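# Carry out pictured steps one to four, ramming cup floor

## Task

Work through steps one to four as drawn on the reference page called manual; the ram has to be driven firmly down against the bottom inside the cup.

## Robot and tools

Robot: two arms, left_arm and right_arm, each ending in a five-fingered hand. right_arm has a right hand; left_arm has a mirrored left hand. Bases, scene frame: left_arm at (+0.014, +0.316, +0.024) m, right_arm at (-0.028, -0.367, +0.029) m, both turned only slightly about z. A camera stand is fixed behind the arms. Loose objects may occasionally get a brief shove.

Frame: the scene frame has its origin at table-top height, halfway between the nominal bases. +x points out over the table, +z up, and left_arm sits on the +y side (not the image side). Every reported position (metres) and quat_wxyz is in this frame and may be a few cm off, more at long reach.

Hand point: a point fixed to the palm, 0.05 m in front of it and 0.15 m from the wrist face along the fingers. Its +z runs along straight fingers, +y out of the palm, +x across the palm away from the thumb (toward the thumb on the left hand). Straight fingers end 0.06-0.07 m past the point; a wrist bracket on the little-finger side can collide. Thumb turned in front plus fingers encircle objects roughly 0.035-0.065 m thick, or a handle down to 0.025 m.

The row: every call that moves the robot uses rows of 28 numbers, each in [-1, 1], always covering both arms. Order: left_arm dx, dy, dz, rx, ry, rz, then left hand little, ring, middle, index, thumb_bend, thumb_turn, force_limit, speed; then the same 14 for right_arm. The six pose numbers are offsets, not poses: scene-frame axes, measured from that arm's Hand target at the moment the action or move begins (not from the previous row). 1.0 equals 0.6 m of travel or 180 degrees; rx, ry, rz form a single rotation vector turning about the Hand target position. Sending the same offset again moves further. Six zeros re-request the current Hand target. The controller clips commanded orientation to within 40 degrees of the measured one per step.

Hand numbers are absolute targets, not offsets. Fingers and thumb_bend: -1 straight, +1 curled. thumb_turn: -1 beside the palm, +1 opposite the fingers. force_limit: -1 about 0 N up to +1 at 10 N (15 N for both thumb motors). speed: from nearly zero at -1 rising to full at +0.48 and above; a full stroke takes 0.49 s. Nothing means keep as is: to leave a hand alone, resend its last executed eight numbers; if none were sent yet, send hand_measured plus hand_force_limit and hand_speed. For gentle grips close at speed -0.94 or below. To grip harder, raise force_limit and send a target more closed than hand_measured.

Tools:
- execute_actions(actions, cameras): actions is a list of actions; each action is a table of up to 15 rows at 1/30 s per row (a short table repeats its final row). cameras: list of names, ["all"], or []; by default images come only with an empty actions list.
- move(target, speed, blend, blocking, cameras): target is one 28-number row or a list of up to 15 rows, all offsets counted from the same starting Hand targets. speed in m/s, 0.002 to 4.3, default 0.25 (turning up to twice that in rad/s); one value or one per target. blend in m rounds corners of a list; 0 stops at each. blocking=false returns after about 0.5 s while motion continues. Paths are straight, finish together, take 0.5-10 s, and do not avoid obstacles. Faster means harder contact and more lag.
- wait(seconds 0-10, cameras): holds last commands.
- stop(cameras): brakes a running move.
- zoom_image(camera, region [x0, y0, x1, y1] pixels, at most 504x504): enlarges part of the newest image.
- show_instructions(): shows the reference pages.
- finished_scene(scene=1): ends the scene irreversibly; the result must then hold without the robot.

Cameras: cam_head_left, cam_head_right, cam_high, cam_low, cam_left_wrist, cam_right_wrist, all 672x504.

Results: per arm end_effector_position and end_effector_quat_wxyz, Hand target (the base for next offsets; the hand often rests 1-3 cm, sometimes 5 cm, short and usually lower, which is not evidence of contact; resend the missing distance as an offset), Joint positions, velocities ("within noise" means still), torques (include arm weight, wrap at ±28 N m for numbers 3 and 4), motor temperatures. hand_measured, hand_stopped_by (moving, target, force, stalled, fault) and hand_load_n use the hand-number order; a load dropping to about 0 signals a lost grip. A move adds a "move:" line: done, off_target, moving, held or fault, plus limits=paced (pose clipped) or limits=held (steps withheld).

Avoid: objects leaving the table or dropping, releasing moving parts, fast hits on fixed or heavy things, overloading fingers, the arms or hands pressing on each other (can fail the scene), paths passing close to an arm's own base (go around), and long holds or unreachable pushes that heat motors: MOTOR HOT at 85 °C, arm collapse at 100 °C. To stop pushing, command the target back past the hand point.

Each tool is called after ">>>" as a command line: name --argument value for each argument, lists and objects as JSON in quotes; but a table of rows of numbers goes row by row, as --pt "numbers of a row", without its own name.

Reference images:

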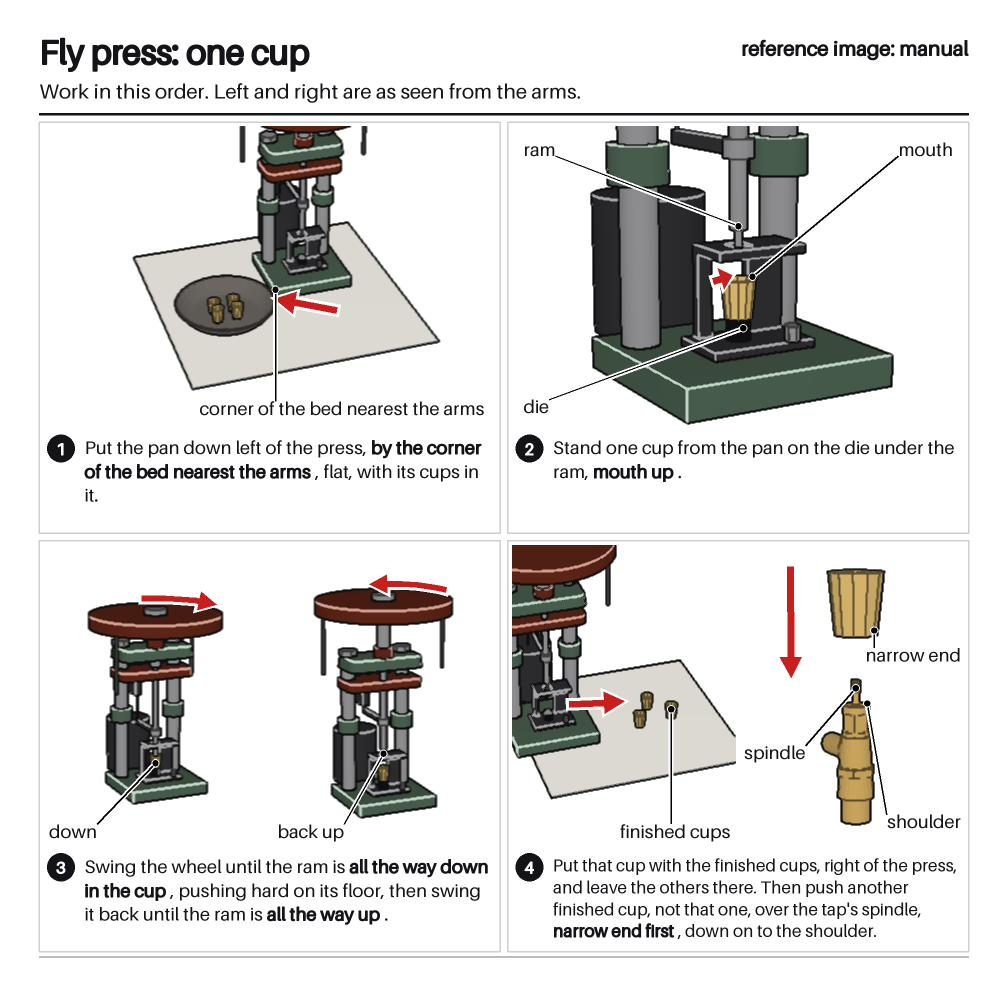

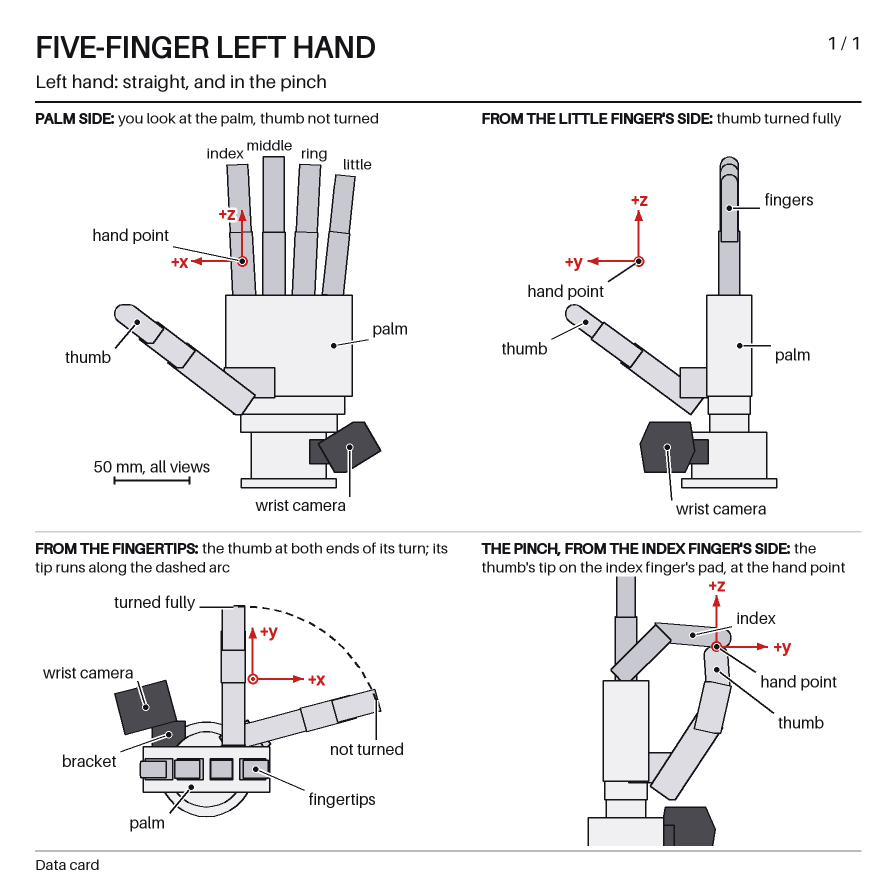

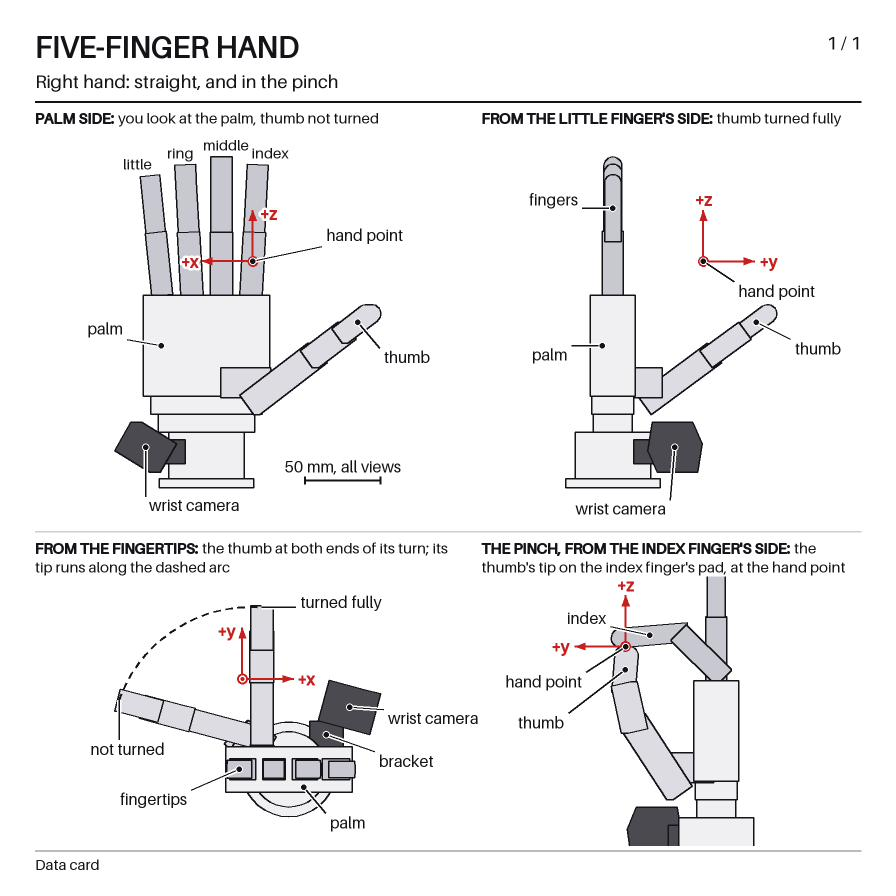

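## Session

>>> execute_actions --actions '[]'

Scene clock: 0.00 s.
left_arm: end_effector_position=(+0.6913, +0.1806, +0.1607) hand_measured=(-1.000, -1.000, -1.000, -1.000, -1.000, -1.000) hand_load_n=(+0.0, +0.0, +0.0, +0.0, +0.0, +0.0) hand_stopped_by=(target, target, target, target, target, target) hand_force_limit=0.00 hand_speed=-0.80 end_effector_quat_wxyz=(+0.477, +0.866, -0.040, +0.145) | right_arm: end_effector_position=(+0.6229, -0.3163, +0.1196) hand_measured=(-1.000, -1.000, -1.000, -1.000, -1.000, -1.000) hand_load_n=(+0.0, +0.0, +0.0, +0.0, +0.0, +0.0) hand_stopped_by=(target, target, target, target, target, target) hand_force_limit=0.00 hand_speed=-0.80 end_effector_quat_wxyz=(-0.069, +0.800, -0.594, -0.037)
Joint positions: left_arm=[0.133 2.08 1.588 -0.82 1.025 -1.531] | right_arm=[0.029 2.317 2.301 -1.53 -0.155 -0.279]
Joint velocities: within noise
Joint torques (N m): no reading
Motor temperatures (°C): left_arm=[35 32 33 28 27 32] | right_arm=[26 30 26 35 32 33]
Heat: left arm: hottest waist 35 °C; right arm: hottest wrist pitch 35 °C.
Hand target: left_arm +0.6997, +0.1809, +0.1797; +0.477, +0.862, -0.050, +0.163 | right_arm +0.6327, -0.3143, +0.1345; -0.085, +0.800, -0.594, -0.021

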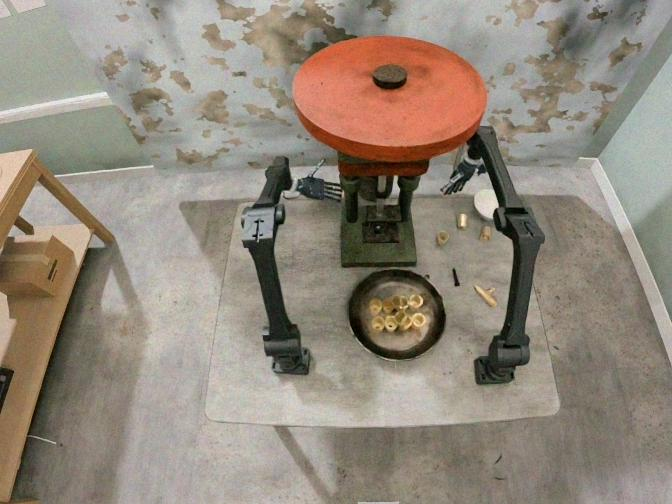

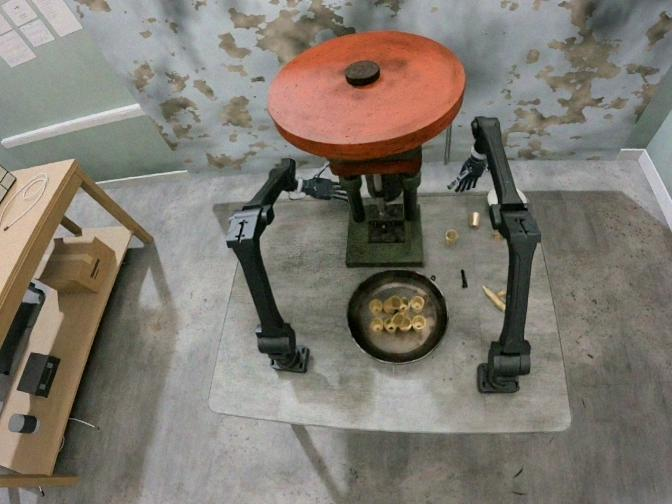

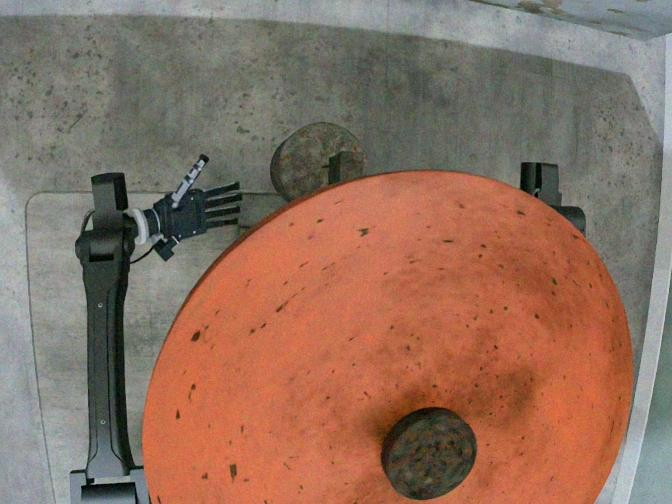

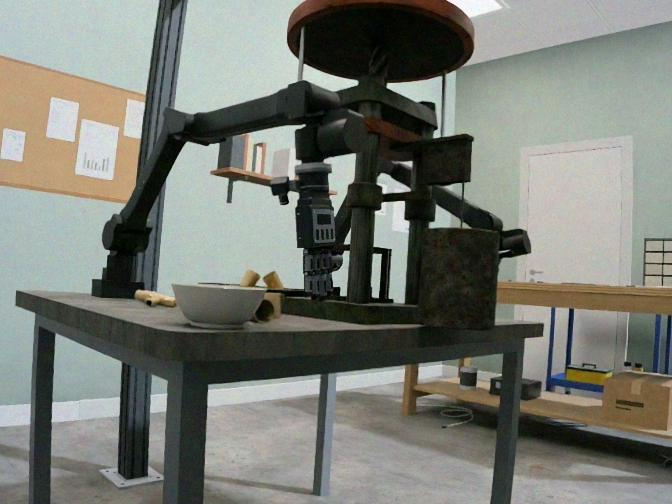

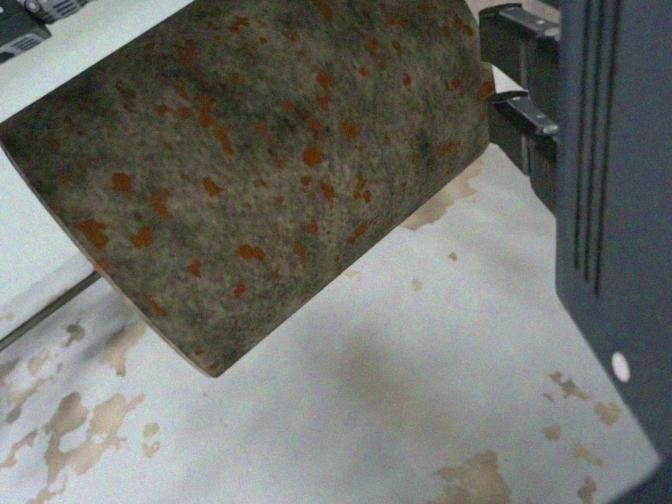

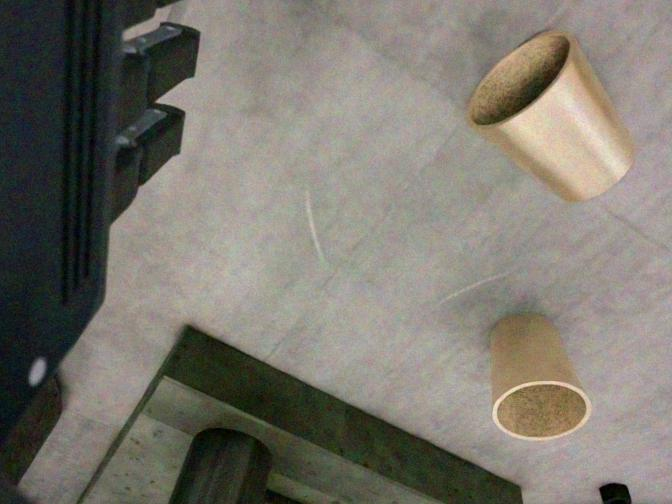

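>>> zoom_image --camera "cam_head_left" --region '[320, 140, 560, 380]'

>>> zoom_image --camera "cam_head_right" --region '[320, 150, 560, 370]'

>>> zoom_image --camera "cam_low" --region '[120, 100, 540, 400]'

Scaled by 2.100.

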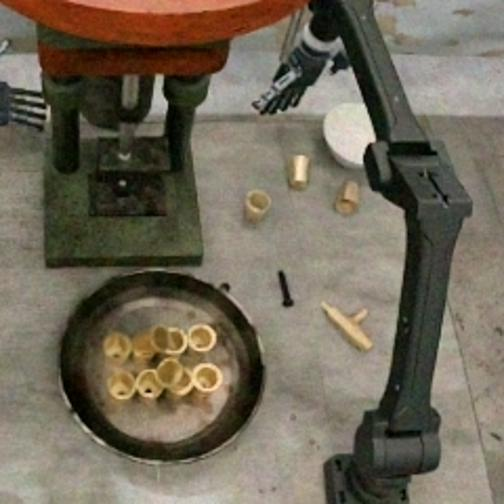

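Scaled by 2.100.

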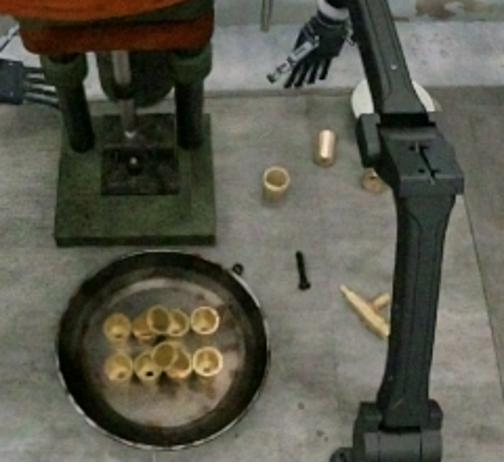

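Scaled by 1.200.

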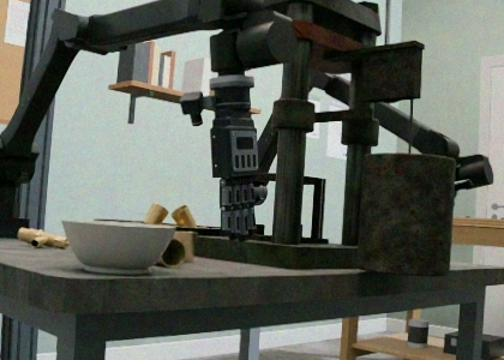

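>>> move --pt "0 0 0 0 0 0 -1 -1 -1 -1 -1 -1 0.0 -0.8 0 0 0.375 0 0 0 -1 -1 -1 -1 -1 -1 0.0 -0.8" --pt "0 0 0 0 0 0 -1 -1 -1 -1 -1 -1 0.0 -0.8 -0.53 0.03 0.5 0 0 0 -1 -1 -1 -1 -1 -1 0.0 -0.8" --blend '[0.03,0]' --cameras '["all"]'

Scene clock: 144.10 s.
left_arm: end_effector_position=(+0.6913, +0.1806, +0.1607) hand_measured=(-1.000, -1.000, -1.000, -1.000, -1.000, -1.000) hand_load_n=(+0.0, +0.0, +0.0, +0.0, +0.0, +0.0) hand_stopped_by=(target, target, target, target, target, target) hand_force_limit=0.00 hand_speed=-0.80 end_effector_quat_wxyz=(+0.477, +0.866, -0.040, +0.145) | right_arm: end_effector_position=(+0.3144, -0.3036, +0.4327) hand_measured=(-1.000, -1.000, -1.000, -1.000, -1.000, -1.000) hand_load_n=(+0.0, +0.0, +0.0, +0.0, +0.0, +0.0) hand_stopped_by=(target, target, target, target, target, target) hand_force_limit=0.00 hand_speed=-0.80 end_effector_quat_wxyz=(-0.159, +0.788, -0.592, +0.063)
Joint positions: left_arm=[0.133 2.08 1.588 -0.82 1.025 -1.531] | right_arm=[0.06 1.29 1.725 -1.703 -0.164 -0.215]
Joint torques (N m): left_arm=[0.21 -21.07 8.24 0.31 0.74 0.02] | right_arm=[1.9 -9.47 8.44 0.36 -0.31 0.29]
Motor temperatures (°C): left_arm=[34 38 41 28 28 30] | right_arm=[26 36 38 33 29 31]
Heat: left arm: hottest elbow 41 °C; right arm: hottest elbow 38 °C.
Hand target: left_arm +0.6997, +0.1809, +0.1797; +0.477, +0.862, -0.050, +0.163 | right_arm +0.3147, -0.2963, +0.4345; -0.085, +0.800, -0.594, -0.021
Off the commanded pose: left_arm 0.021 m, 2 deg | right_arm 0.008 m, 13 deg.
joint sent to its limit (right arm) — joint 4 (wrist pitch), lower limit. The joint targets are off in position and orientation.
move: off_target (left_arm, right_arm)
camera_calibration:
cam_right_wrist: T_world_to_cam=[[-0.801092, -0.482466, -0.35423, 0.262231], [-0.59851, 0.651755, 0.465834, 0.187857], [0.0061218, 0.585186, -0.810876, 0.643299], [0, 0, 0, 1]] pos_world=[0.318567, -0.372369, 0.527016]

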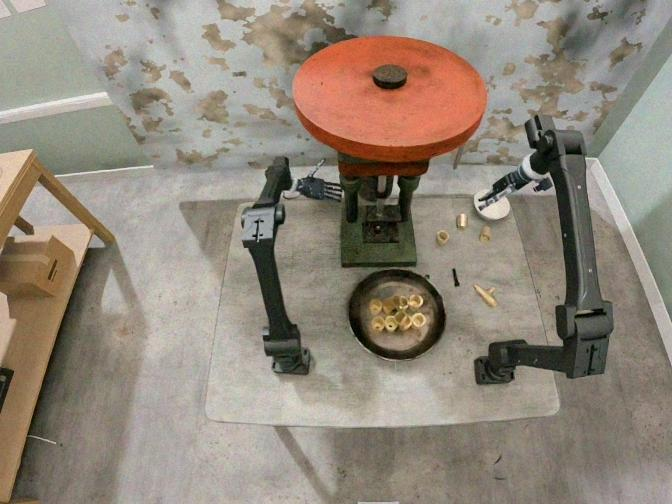

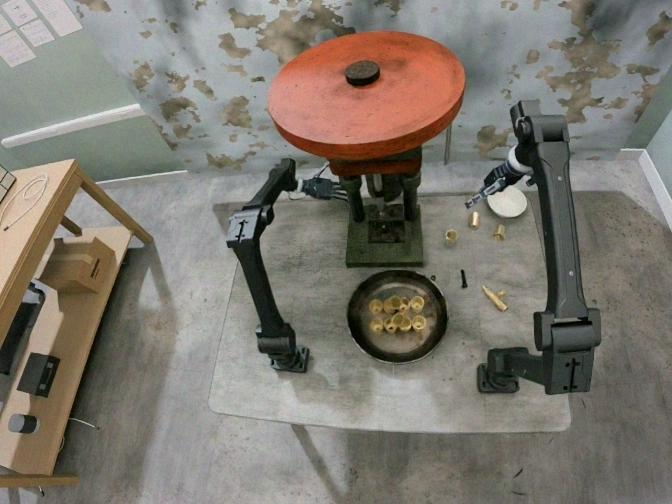

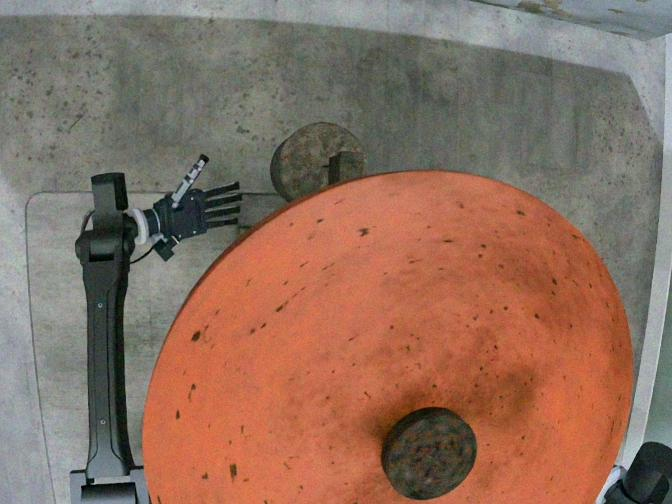

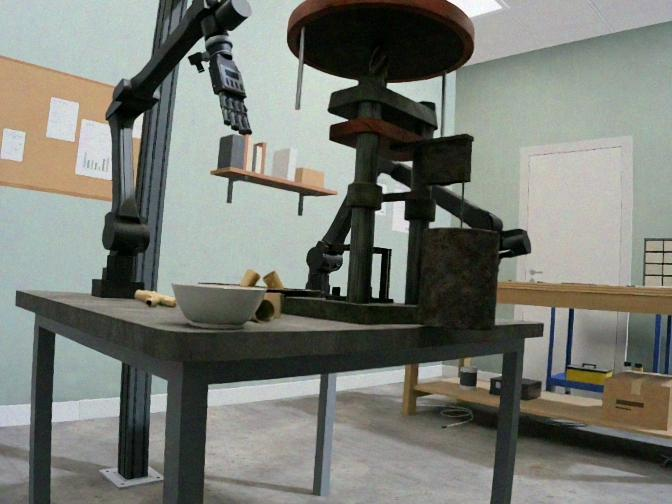

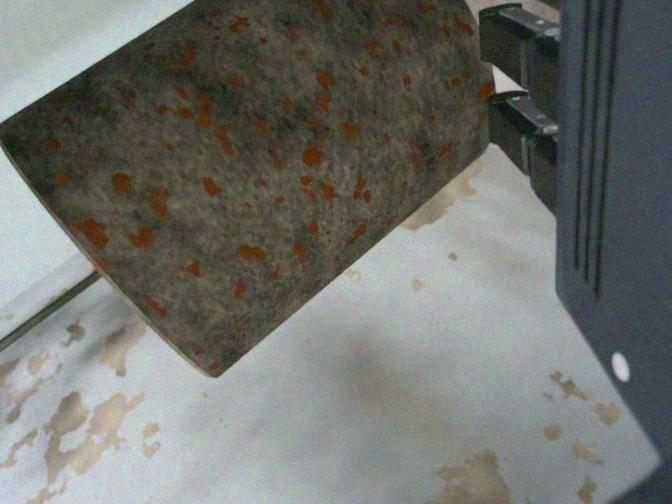

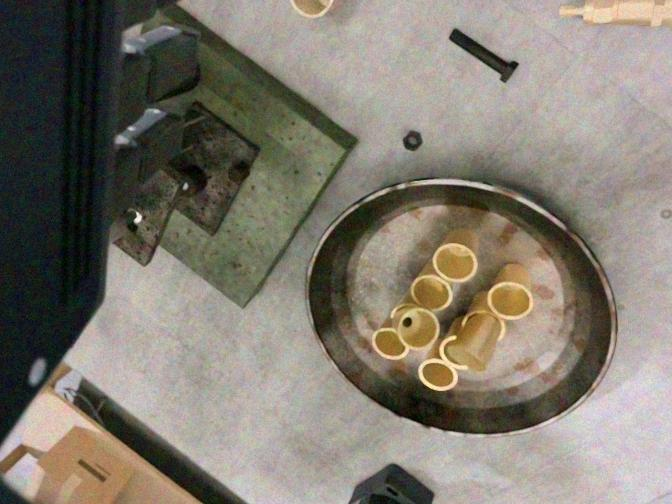

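>>> zoom_image --camera "cam_right_wrist" --region '[100, 0, 400, 320]'

>>> zoom_image --camera "cam_right_wrist" --region '[300, 170, 630, 450]'

>>> zoom_image --camera "cam_low" --region '[260, 0, 540, 340]'

>>> zoom_image --camera "cam_head_left" --region '[320, 170, 520, 320]'

Scaled by 1.575.

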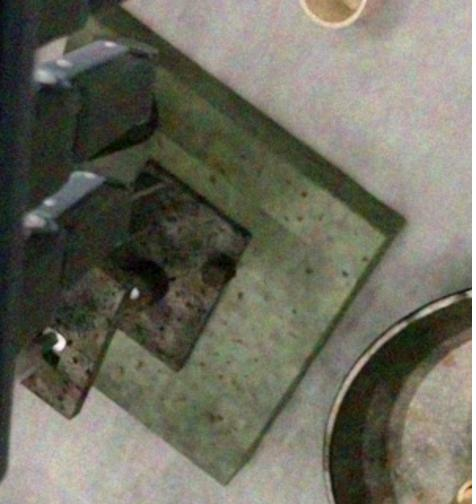

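Scaled by 1.527.

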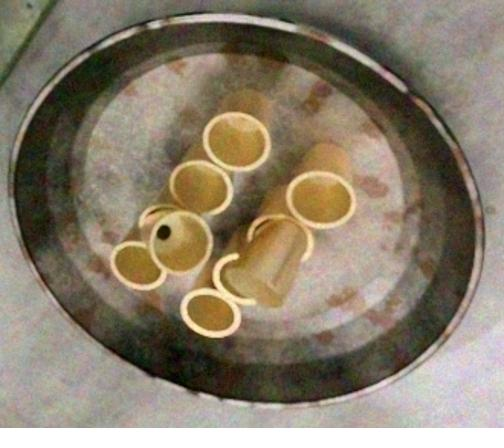

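Scaled by 1.482.

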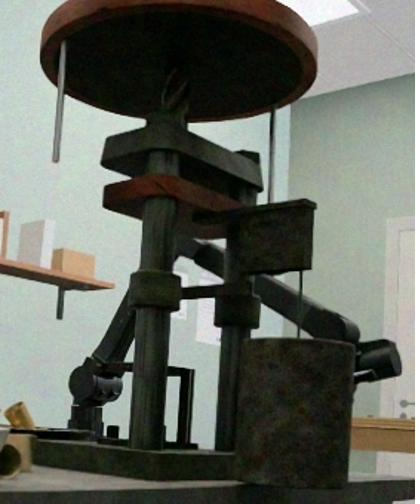

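Scaled by 2.520.

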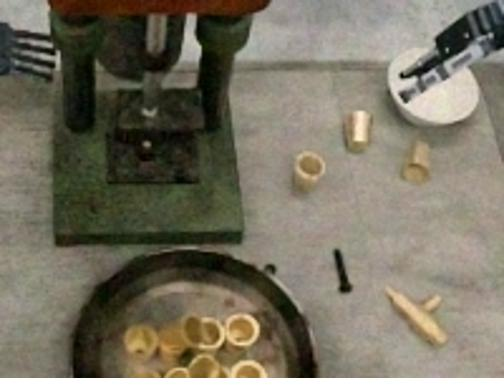

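>>> move --pt "0 0.15 0.1 0 0 0 -1 -1 -1 -1 -1 -1 0.0 -0.8 0 0 0 0 0 0 -1 -1 -1 -1 -1 -1 0.0 -0.8" --pt "-0.1 0.3 0.3 0 0 0 -1 -1 -1 -1 -1 -1 0.0 -0.8 0 0 0 0 0 0 -1 -1 -1 -1 -1 -1 0.0 -0.8" --pt "-0.45 0.25 0.38 0.328 -0.161 -0.416 -1 -1 -1 -1 -1 -1 0.0 -0.8 0 0 0 0 0 0 -1 -1 -1 -1 -1 -1 0.0 -0.8" --blend '[0.03,0.03,0]' --cameras '["all"]'

Scene clock: 182.13 s.
left_arm: end_effector_position=(+0.4345, +0.3338, +0.4006) hand_measured=(-1.000, -1.000, -1.000, -1.000, -1.000, -1.000) hand_load_n=(+0.0, +0.0, +0.0, +0.0, +0.0, +0.0) hand_stopped_by=(target, target, target, target, target, target) hand_force_limit=0.00 hand_speed=-0.80 end_effector_quat_wxyz=(-0.092, +0.712, -0.690, +0.088) | right_arm: end_effector_position=(+0.3144, -0.3036, +0.4327) hand_measured=(-1.000, -1.000, -1.000, -1.000, -1.000, -1.000) hand_load_n=(+0.0, +0.0, +0.0, +0.0, +0.0, +0.0) hand_stopped_by=(target, target, target, target, target, target) hand_force_limit=0.00 hand_speed=-0.80 end_effector_quat_wxyz=(-0.159, +0.788, -0.592, +0.063)
Joint positions: left_arm=[0.153 1.483 1.852 -1.685 0.018 0.08] | right_arm=[0.06 1.29 1.725 -1.703 -0.164 -0.215]
Joint torques (N m): left_arm=[-0.91 -13.16 6.97 -0.34 -0.13 0.15] | right_arm=[1.85 -9.64 8.47 0.4 -0.31 0.28]
Heat: left arm: hottest elbow 41 °C; right arm: hottest elbow 36 °C.
Hand target: left_arm +0.4297, +0.3309, +0.4077; +0.001, +0.707, -0.707, +0.000 | right_arm +0.3147, -0.2963, +0.4345; -0.085, +0.800, -0.594, -0.021
Off the commanded pose: left_arm 0.009 m, 15 deg | right_arm 0.008 m, 13 deg.
joint sent to its limit (left arm) — joint 4 (wrist pitch), lower limit. The joint targets are off in position and orientation.
joint sent to its limit (right arm) — joint 4 (wrist pitch), lower limit. The joint targets are off in position and orientation.
move: off_target (left_arm, right_arm)
camera_calibration:
cam_left_wrist: T_world_to_cam=[[0.949799, -0.183776, 0.253195, -0.459039], [-0.28464, -0.843487, 0.455532, 0.220071], [0.129851, -0.504734, -0.853454, 0.569755], [0, 0, 0, 1]] pos_world=[0.424653, 0.388841, 0.502236]
cam_right_wrist: T_world_to_cam=[[-0.801092, -0.482466, -0.35423, 0.262231], [-0.59851, 0.651755, 0.465834, 0.187857], [0.0061218, 0.585186, -0.810876, 0.643299], [0, 0, 0, 1]] pos_world=[0.318567, -0.372369, 0.527016]

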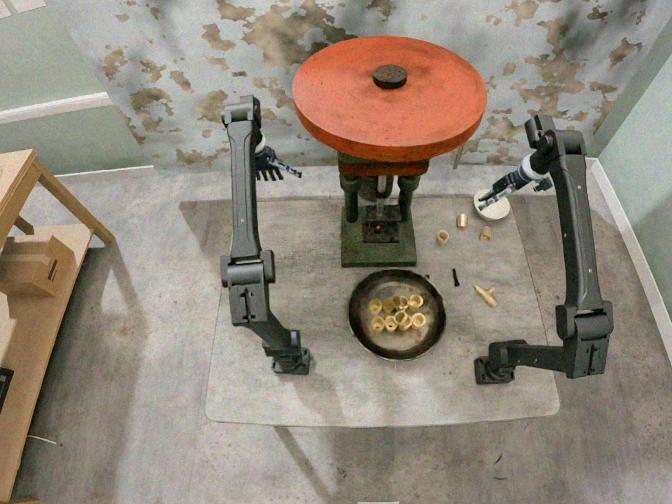

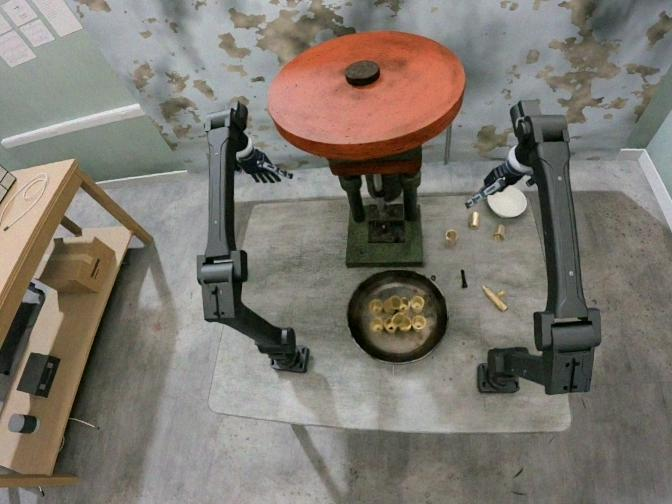

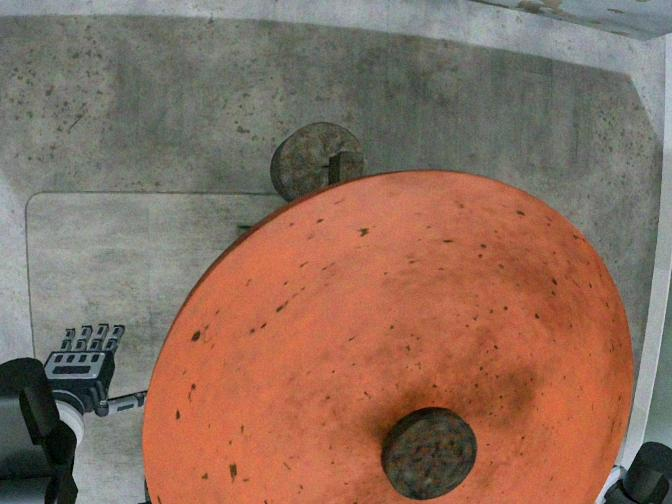

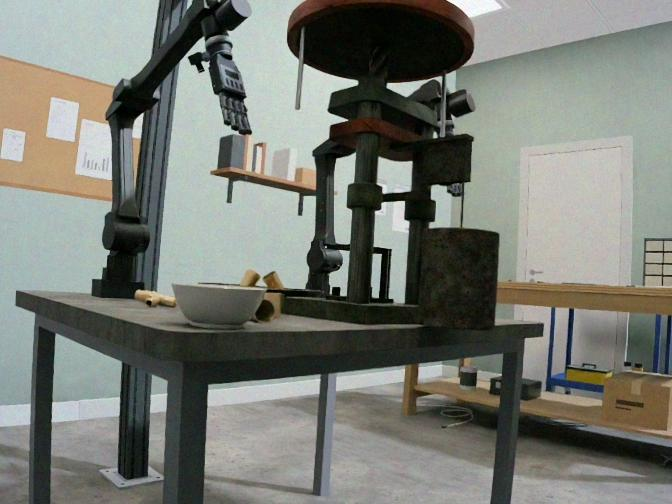

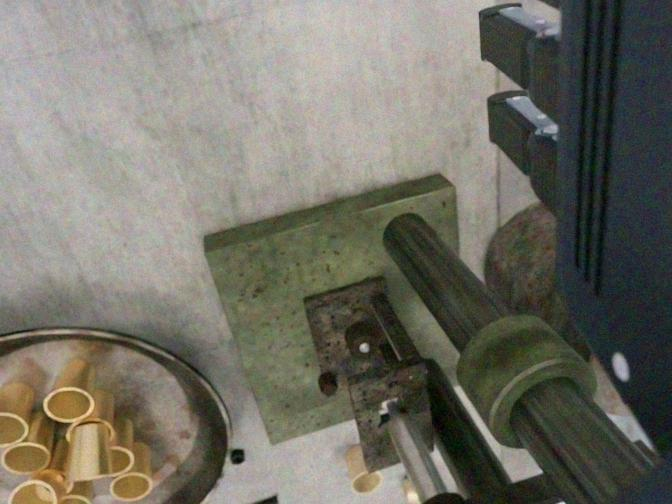

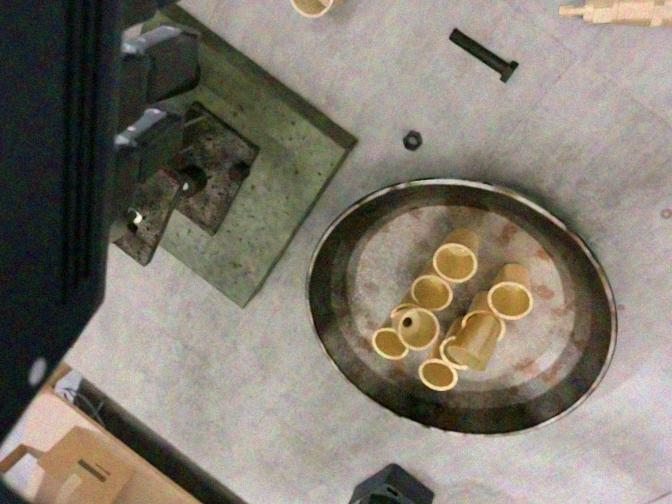

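>>> zoom_image --camera "cam_left_wrist" --region '[190, 160, 500, 480]'

>>> zoom_image --camera "cam_left_wrist" --region '[0, 300, 250, 504]'

Scaled by 1.575.

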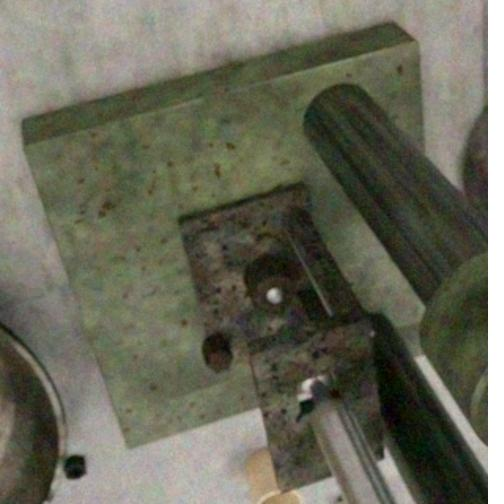

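Scaled by 2.016.

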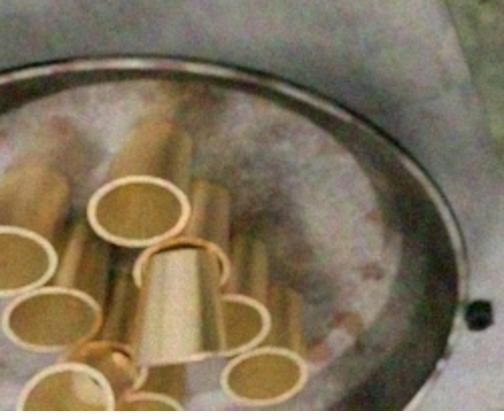

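>>> move --target '[-0.093,-0.317,-0.263,0,-0.25,0,-1,-1,-1,-1,-1,-1,0.0,-0.8,0,0,0,0,0,0,-1,-1,-1,-1,-1,-1,0.0,-0.8]' --cameras '["cam_head_left","cam_left_wrist"]'

Scene clock: 219.60 s.
left_arm: end_effector_position=(+0.3643, +0.1429, +0.2351) hand_measured=(-1.000, -1.000, -1.000, -1.000, -1.000, -1.000) hand_load_n=(+0.0, +0.0, +0.0, +0.0, +0.0, -0.5) hand_stopped_by=(target, target, target, target, target, target) hand_force_limit=0.00 hand_speed=-0.80 end_effector_quat_wxyz=(-0.260, +0.649, -0.671, +0.247) | right_arm: end_effector_position=(+0.3144, -0.3036, +0.4327) hand_measured=(-1.000, -1.000, -1.000, -1.000, -1.000, -1.000) hand_load_n=(+0.0, -0.5, +0.0, +0.0, +0.0, +0.0) hand_stopped_by=(target, target, target, target, target, target) hand_force_limit=0.00 hand_speed=-0.80 end_effector_quat_wxyz=(-0.159, +0.788, -0.592, +0.063)
Joint positions: left_arm=[-0.46 1.004 0.921 -0.82 -0.331 -0.351] | right_arm=[0.06 1.29 1.725 -1.703 -0.164 -0.215]
Joint torques (N m): left_arm=[0.03 -7.06 8.43 2.04 -0.43 -0.11] | right_arm=[1.73 -9.58 8.44 0.34 -0.3 0.29]
Heat: left arm: hottest elbow 41 °C; right arm: hottest elbow 35 °C.
Hand target: left_arm +0.3739, +0.1407, +0.2499; -0.270, +0.653, -0.653, +0.271 | right_arm +0.3147, -0.2963, +0.4345; -0.085, +0.800, -0.594, -0.021
Off the commanded pose: left_arm 0.018 m, 4 deg | right_arm 0.008 m, 13 deg.
joint sent to its limit (right arm) — joint 4 (wrist pitch), lower limit. The joint targets are off in position and orientation.
move: off_target (left_arm, right_arm)
camera_calibration:
cam_left_wrist: T_world_to_cam=[[0.71571, -0.247386, 0.653115, -0.385167], [-0.505606, -0.828658, 0.240185, 0.243454], [0.481791, -0.502121, -0.718159, 0.180852], [0, 0, 0, 1]] pos_world=[0.311626, 0.197265, 0.322965]
Images, in order (width x height): cam_head_left 672x504, cam_left_wrist 672x504.

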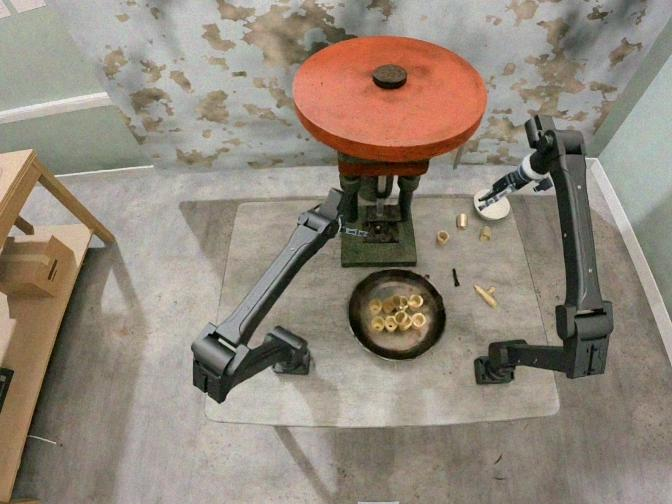

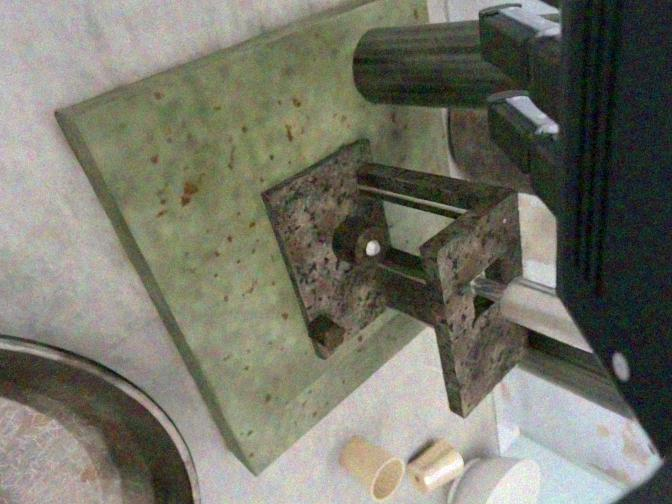

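>>> zoom_image --camera "cam_left_wrist" --region '[250, 120, 600, 430]'

Scaled by 1.440.

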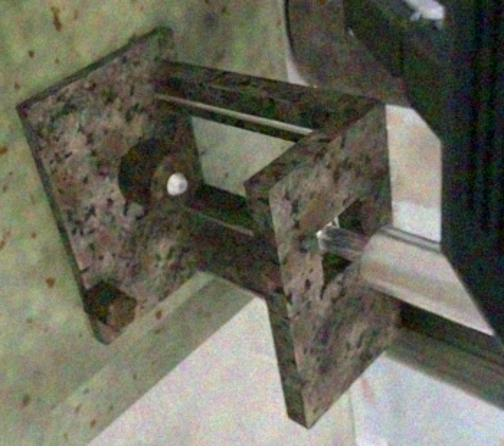

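>>> zoom_image --camera "cam_head_left" --region '[190, 240, 450, 430]'

Scaled by 1.938.

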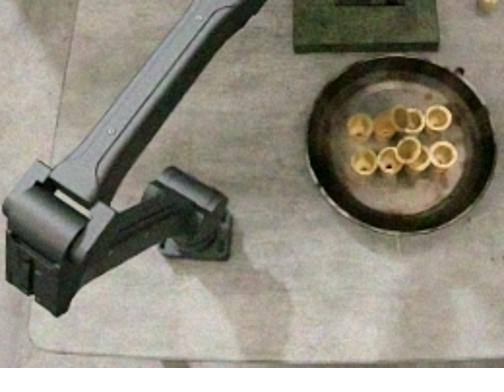

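>>> move --target '[-0.29,0.032,0.083,0.196,0.195,-0.472,-1,-1,-1,-1,-1,-1,0.0,-0.8,0,0,0,0,0,0,-1,-1,-1,-1,-1,-1,0.0,-0.8]' --cameras '["cam_head_left","cam_head_right","cam_left_wrist","cam_right_wrist"]'

Scene clock: 492.93 s.
left_arm: end_effector_position=(+0.1916, +0.1693, +0.2821) hand_measured=(-1.000, -1.000, -1.000, -1.000, -1.000, -1.000) hand_load_n=(+0.0, +0.0, +0.0, +0.0, +0.0, +0.0) hand_stopped_by=(target, target, target, target, target, target) hand_force_limit=0.00 hand_speed=-0.80 end_effector_quat_wxyz=(-0.017, -0.013, +1.000, +0.016) | right_arm: end_effector_position=(+0.3144, -0.3036, +0.4327) hand_measured=(-1.000, -1.000, -1.000, -1.000, -1.000, -1.000) hand_load_n=(+0.0, +0.0, +0.0, +0.0, +0.0, +0.0) hand_stopped_by=(target, target, target, target, target, target) hand_force_limit=0.00 hand_speed=-0.80 end_effector_quat_wxyz=(-0.159, +0.788, -0.592, +0.063)
Joint positions: left_arm=[-0.735 1.138 1.191 -1.67 0.002 0.772] | right_arm=[0.06 1.29 1.725 -1.703 -0.164 -0.215]
Joint torques (N m): left_arm=[-0.91 -6.42 10.82 -0.96 0.04 0.15] | right_arm=[1.85 -9.52 8.44 0.4 -0.3 0.28]
Motor temperatures (°C): left_arm=[33 33 45 28 26 29] | right_arm=[26 31 36 31 27 29]
Heat: left arm: hottest elbow 45 °C; right arm: hottest elbow 36 °C.
Hand target: left_arm +0.1999, +0.1599, +0.2997; +0.000, +0.000, +1.000, +0.000 | right_arm +0.3147, -0.2963, +0.4345; -0.085, +0.800, -0.594, -0.021
Off the commanded pose: left_arm 0.022 m, 3 deg | right_arm 0.008 m, 13 deg.
joint sent to its limit (right arm) — joint 4 (wrist pitch), lower limit. The joint targets are off in position and orientation.
move: off_target (left_arm, right_arm)
camera_calibration:
cam_left_wrist: T_world_to_cam=[[-0.189231, -0.981788, -0.0168376, 0.200992], [-0.818953, 0.148338, 0.554357, -0.0272132], [-0.541764, 0.118691, -0.832109, 0.434235], [0, 0, 0, 1]] pos_world=[0.251, 0.149828, 0.379801]
cam_right_wrist: T_world_to_cam=[[-0.801092, -0.482466, -0.35423, 0.262231], [-0.59851, 0.651755, 0.465834, 0.187857], [0.0061218, 0.585186, -0.810876, 0.643299], [0, 0, 0, 1]] pos_world=[0.318567, -0.372369, 0.527016]
Images, in order (width x height): cam_head_left 672x504, cam_head_right 672x504, cam_left_wrist 672x504, cam_right_wrist 672x504.

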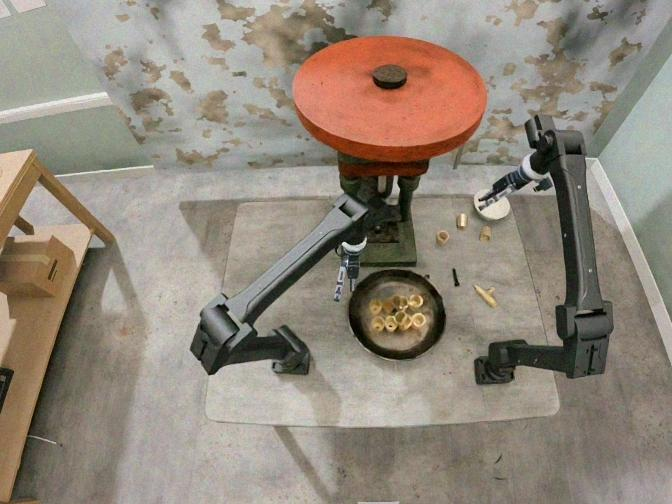

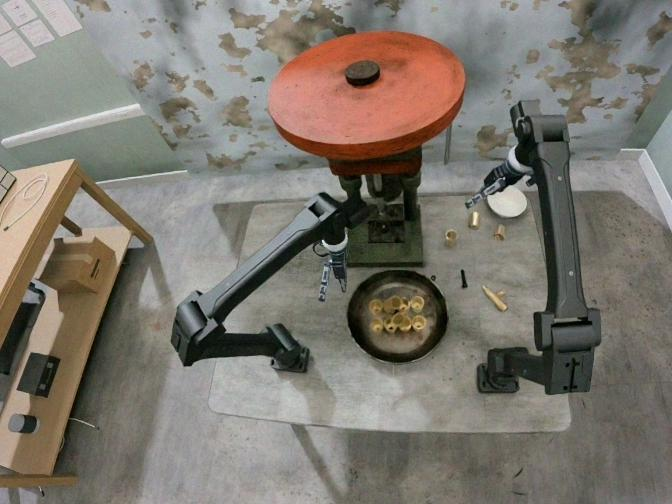

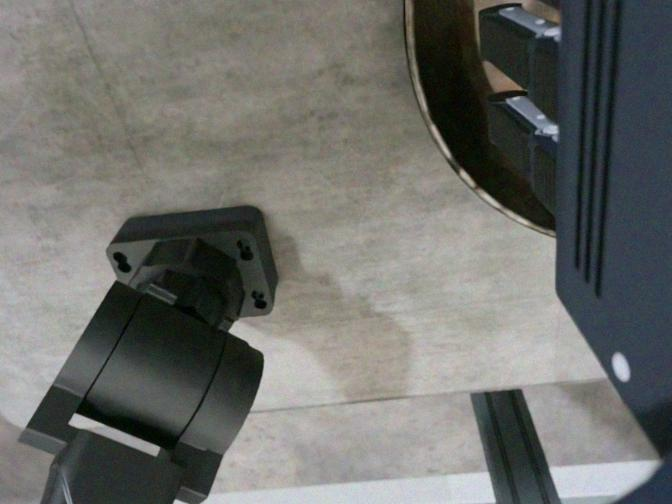

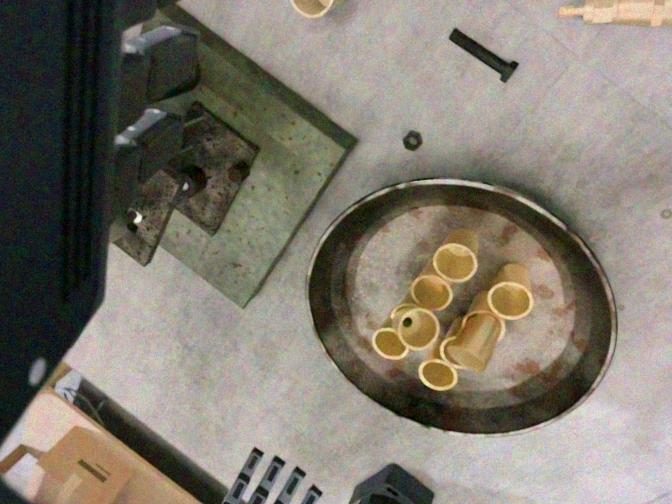

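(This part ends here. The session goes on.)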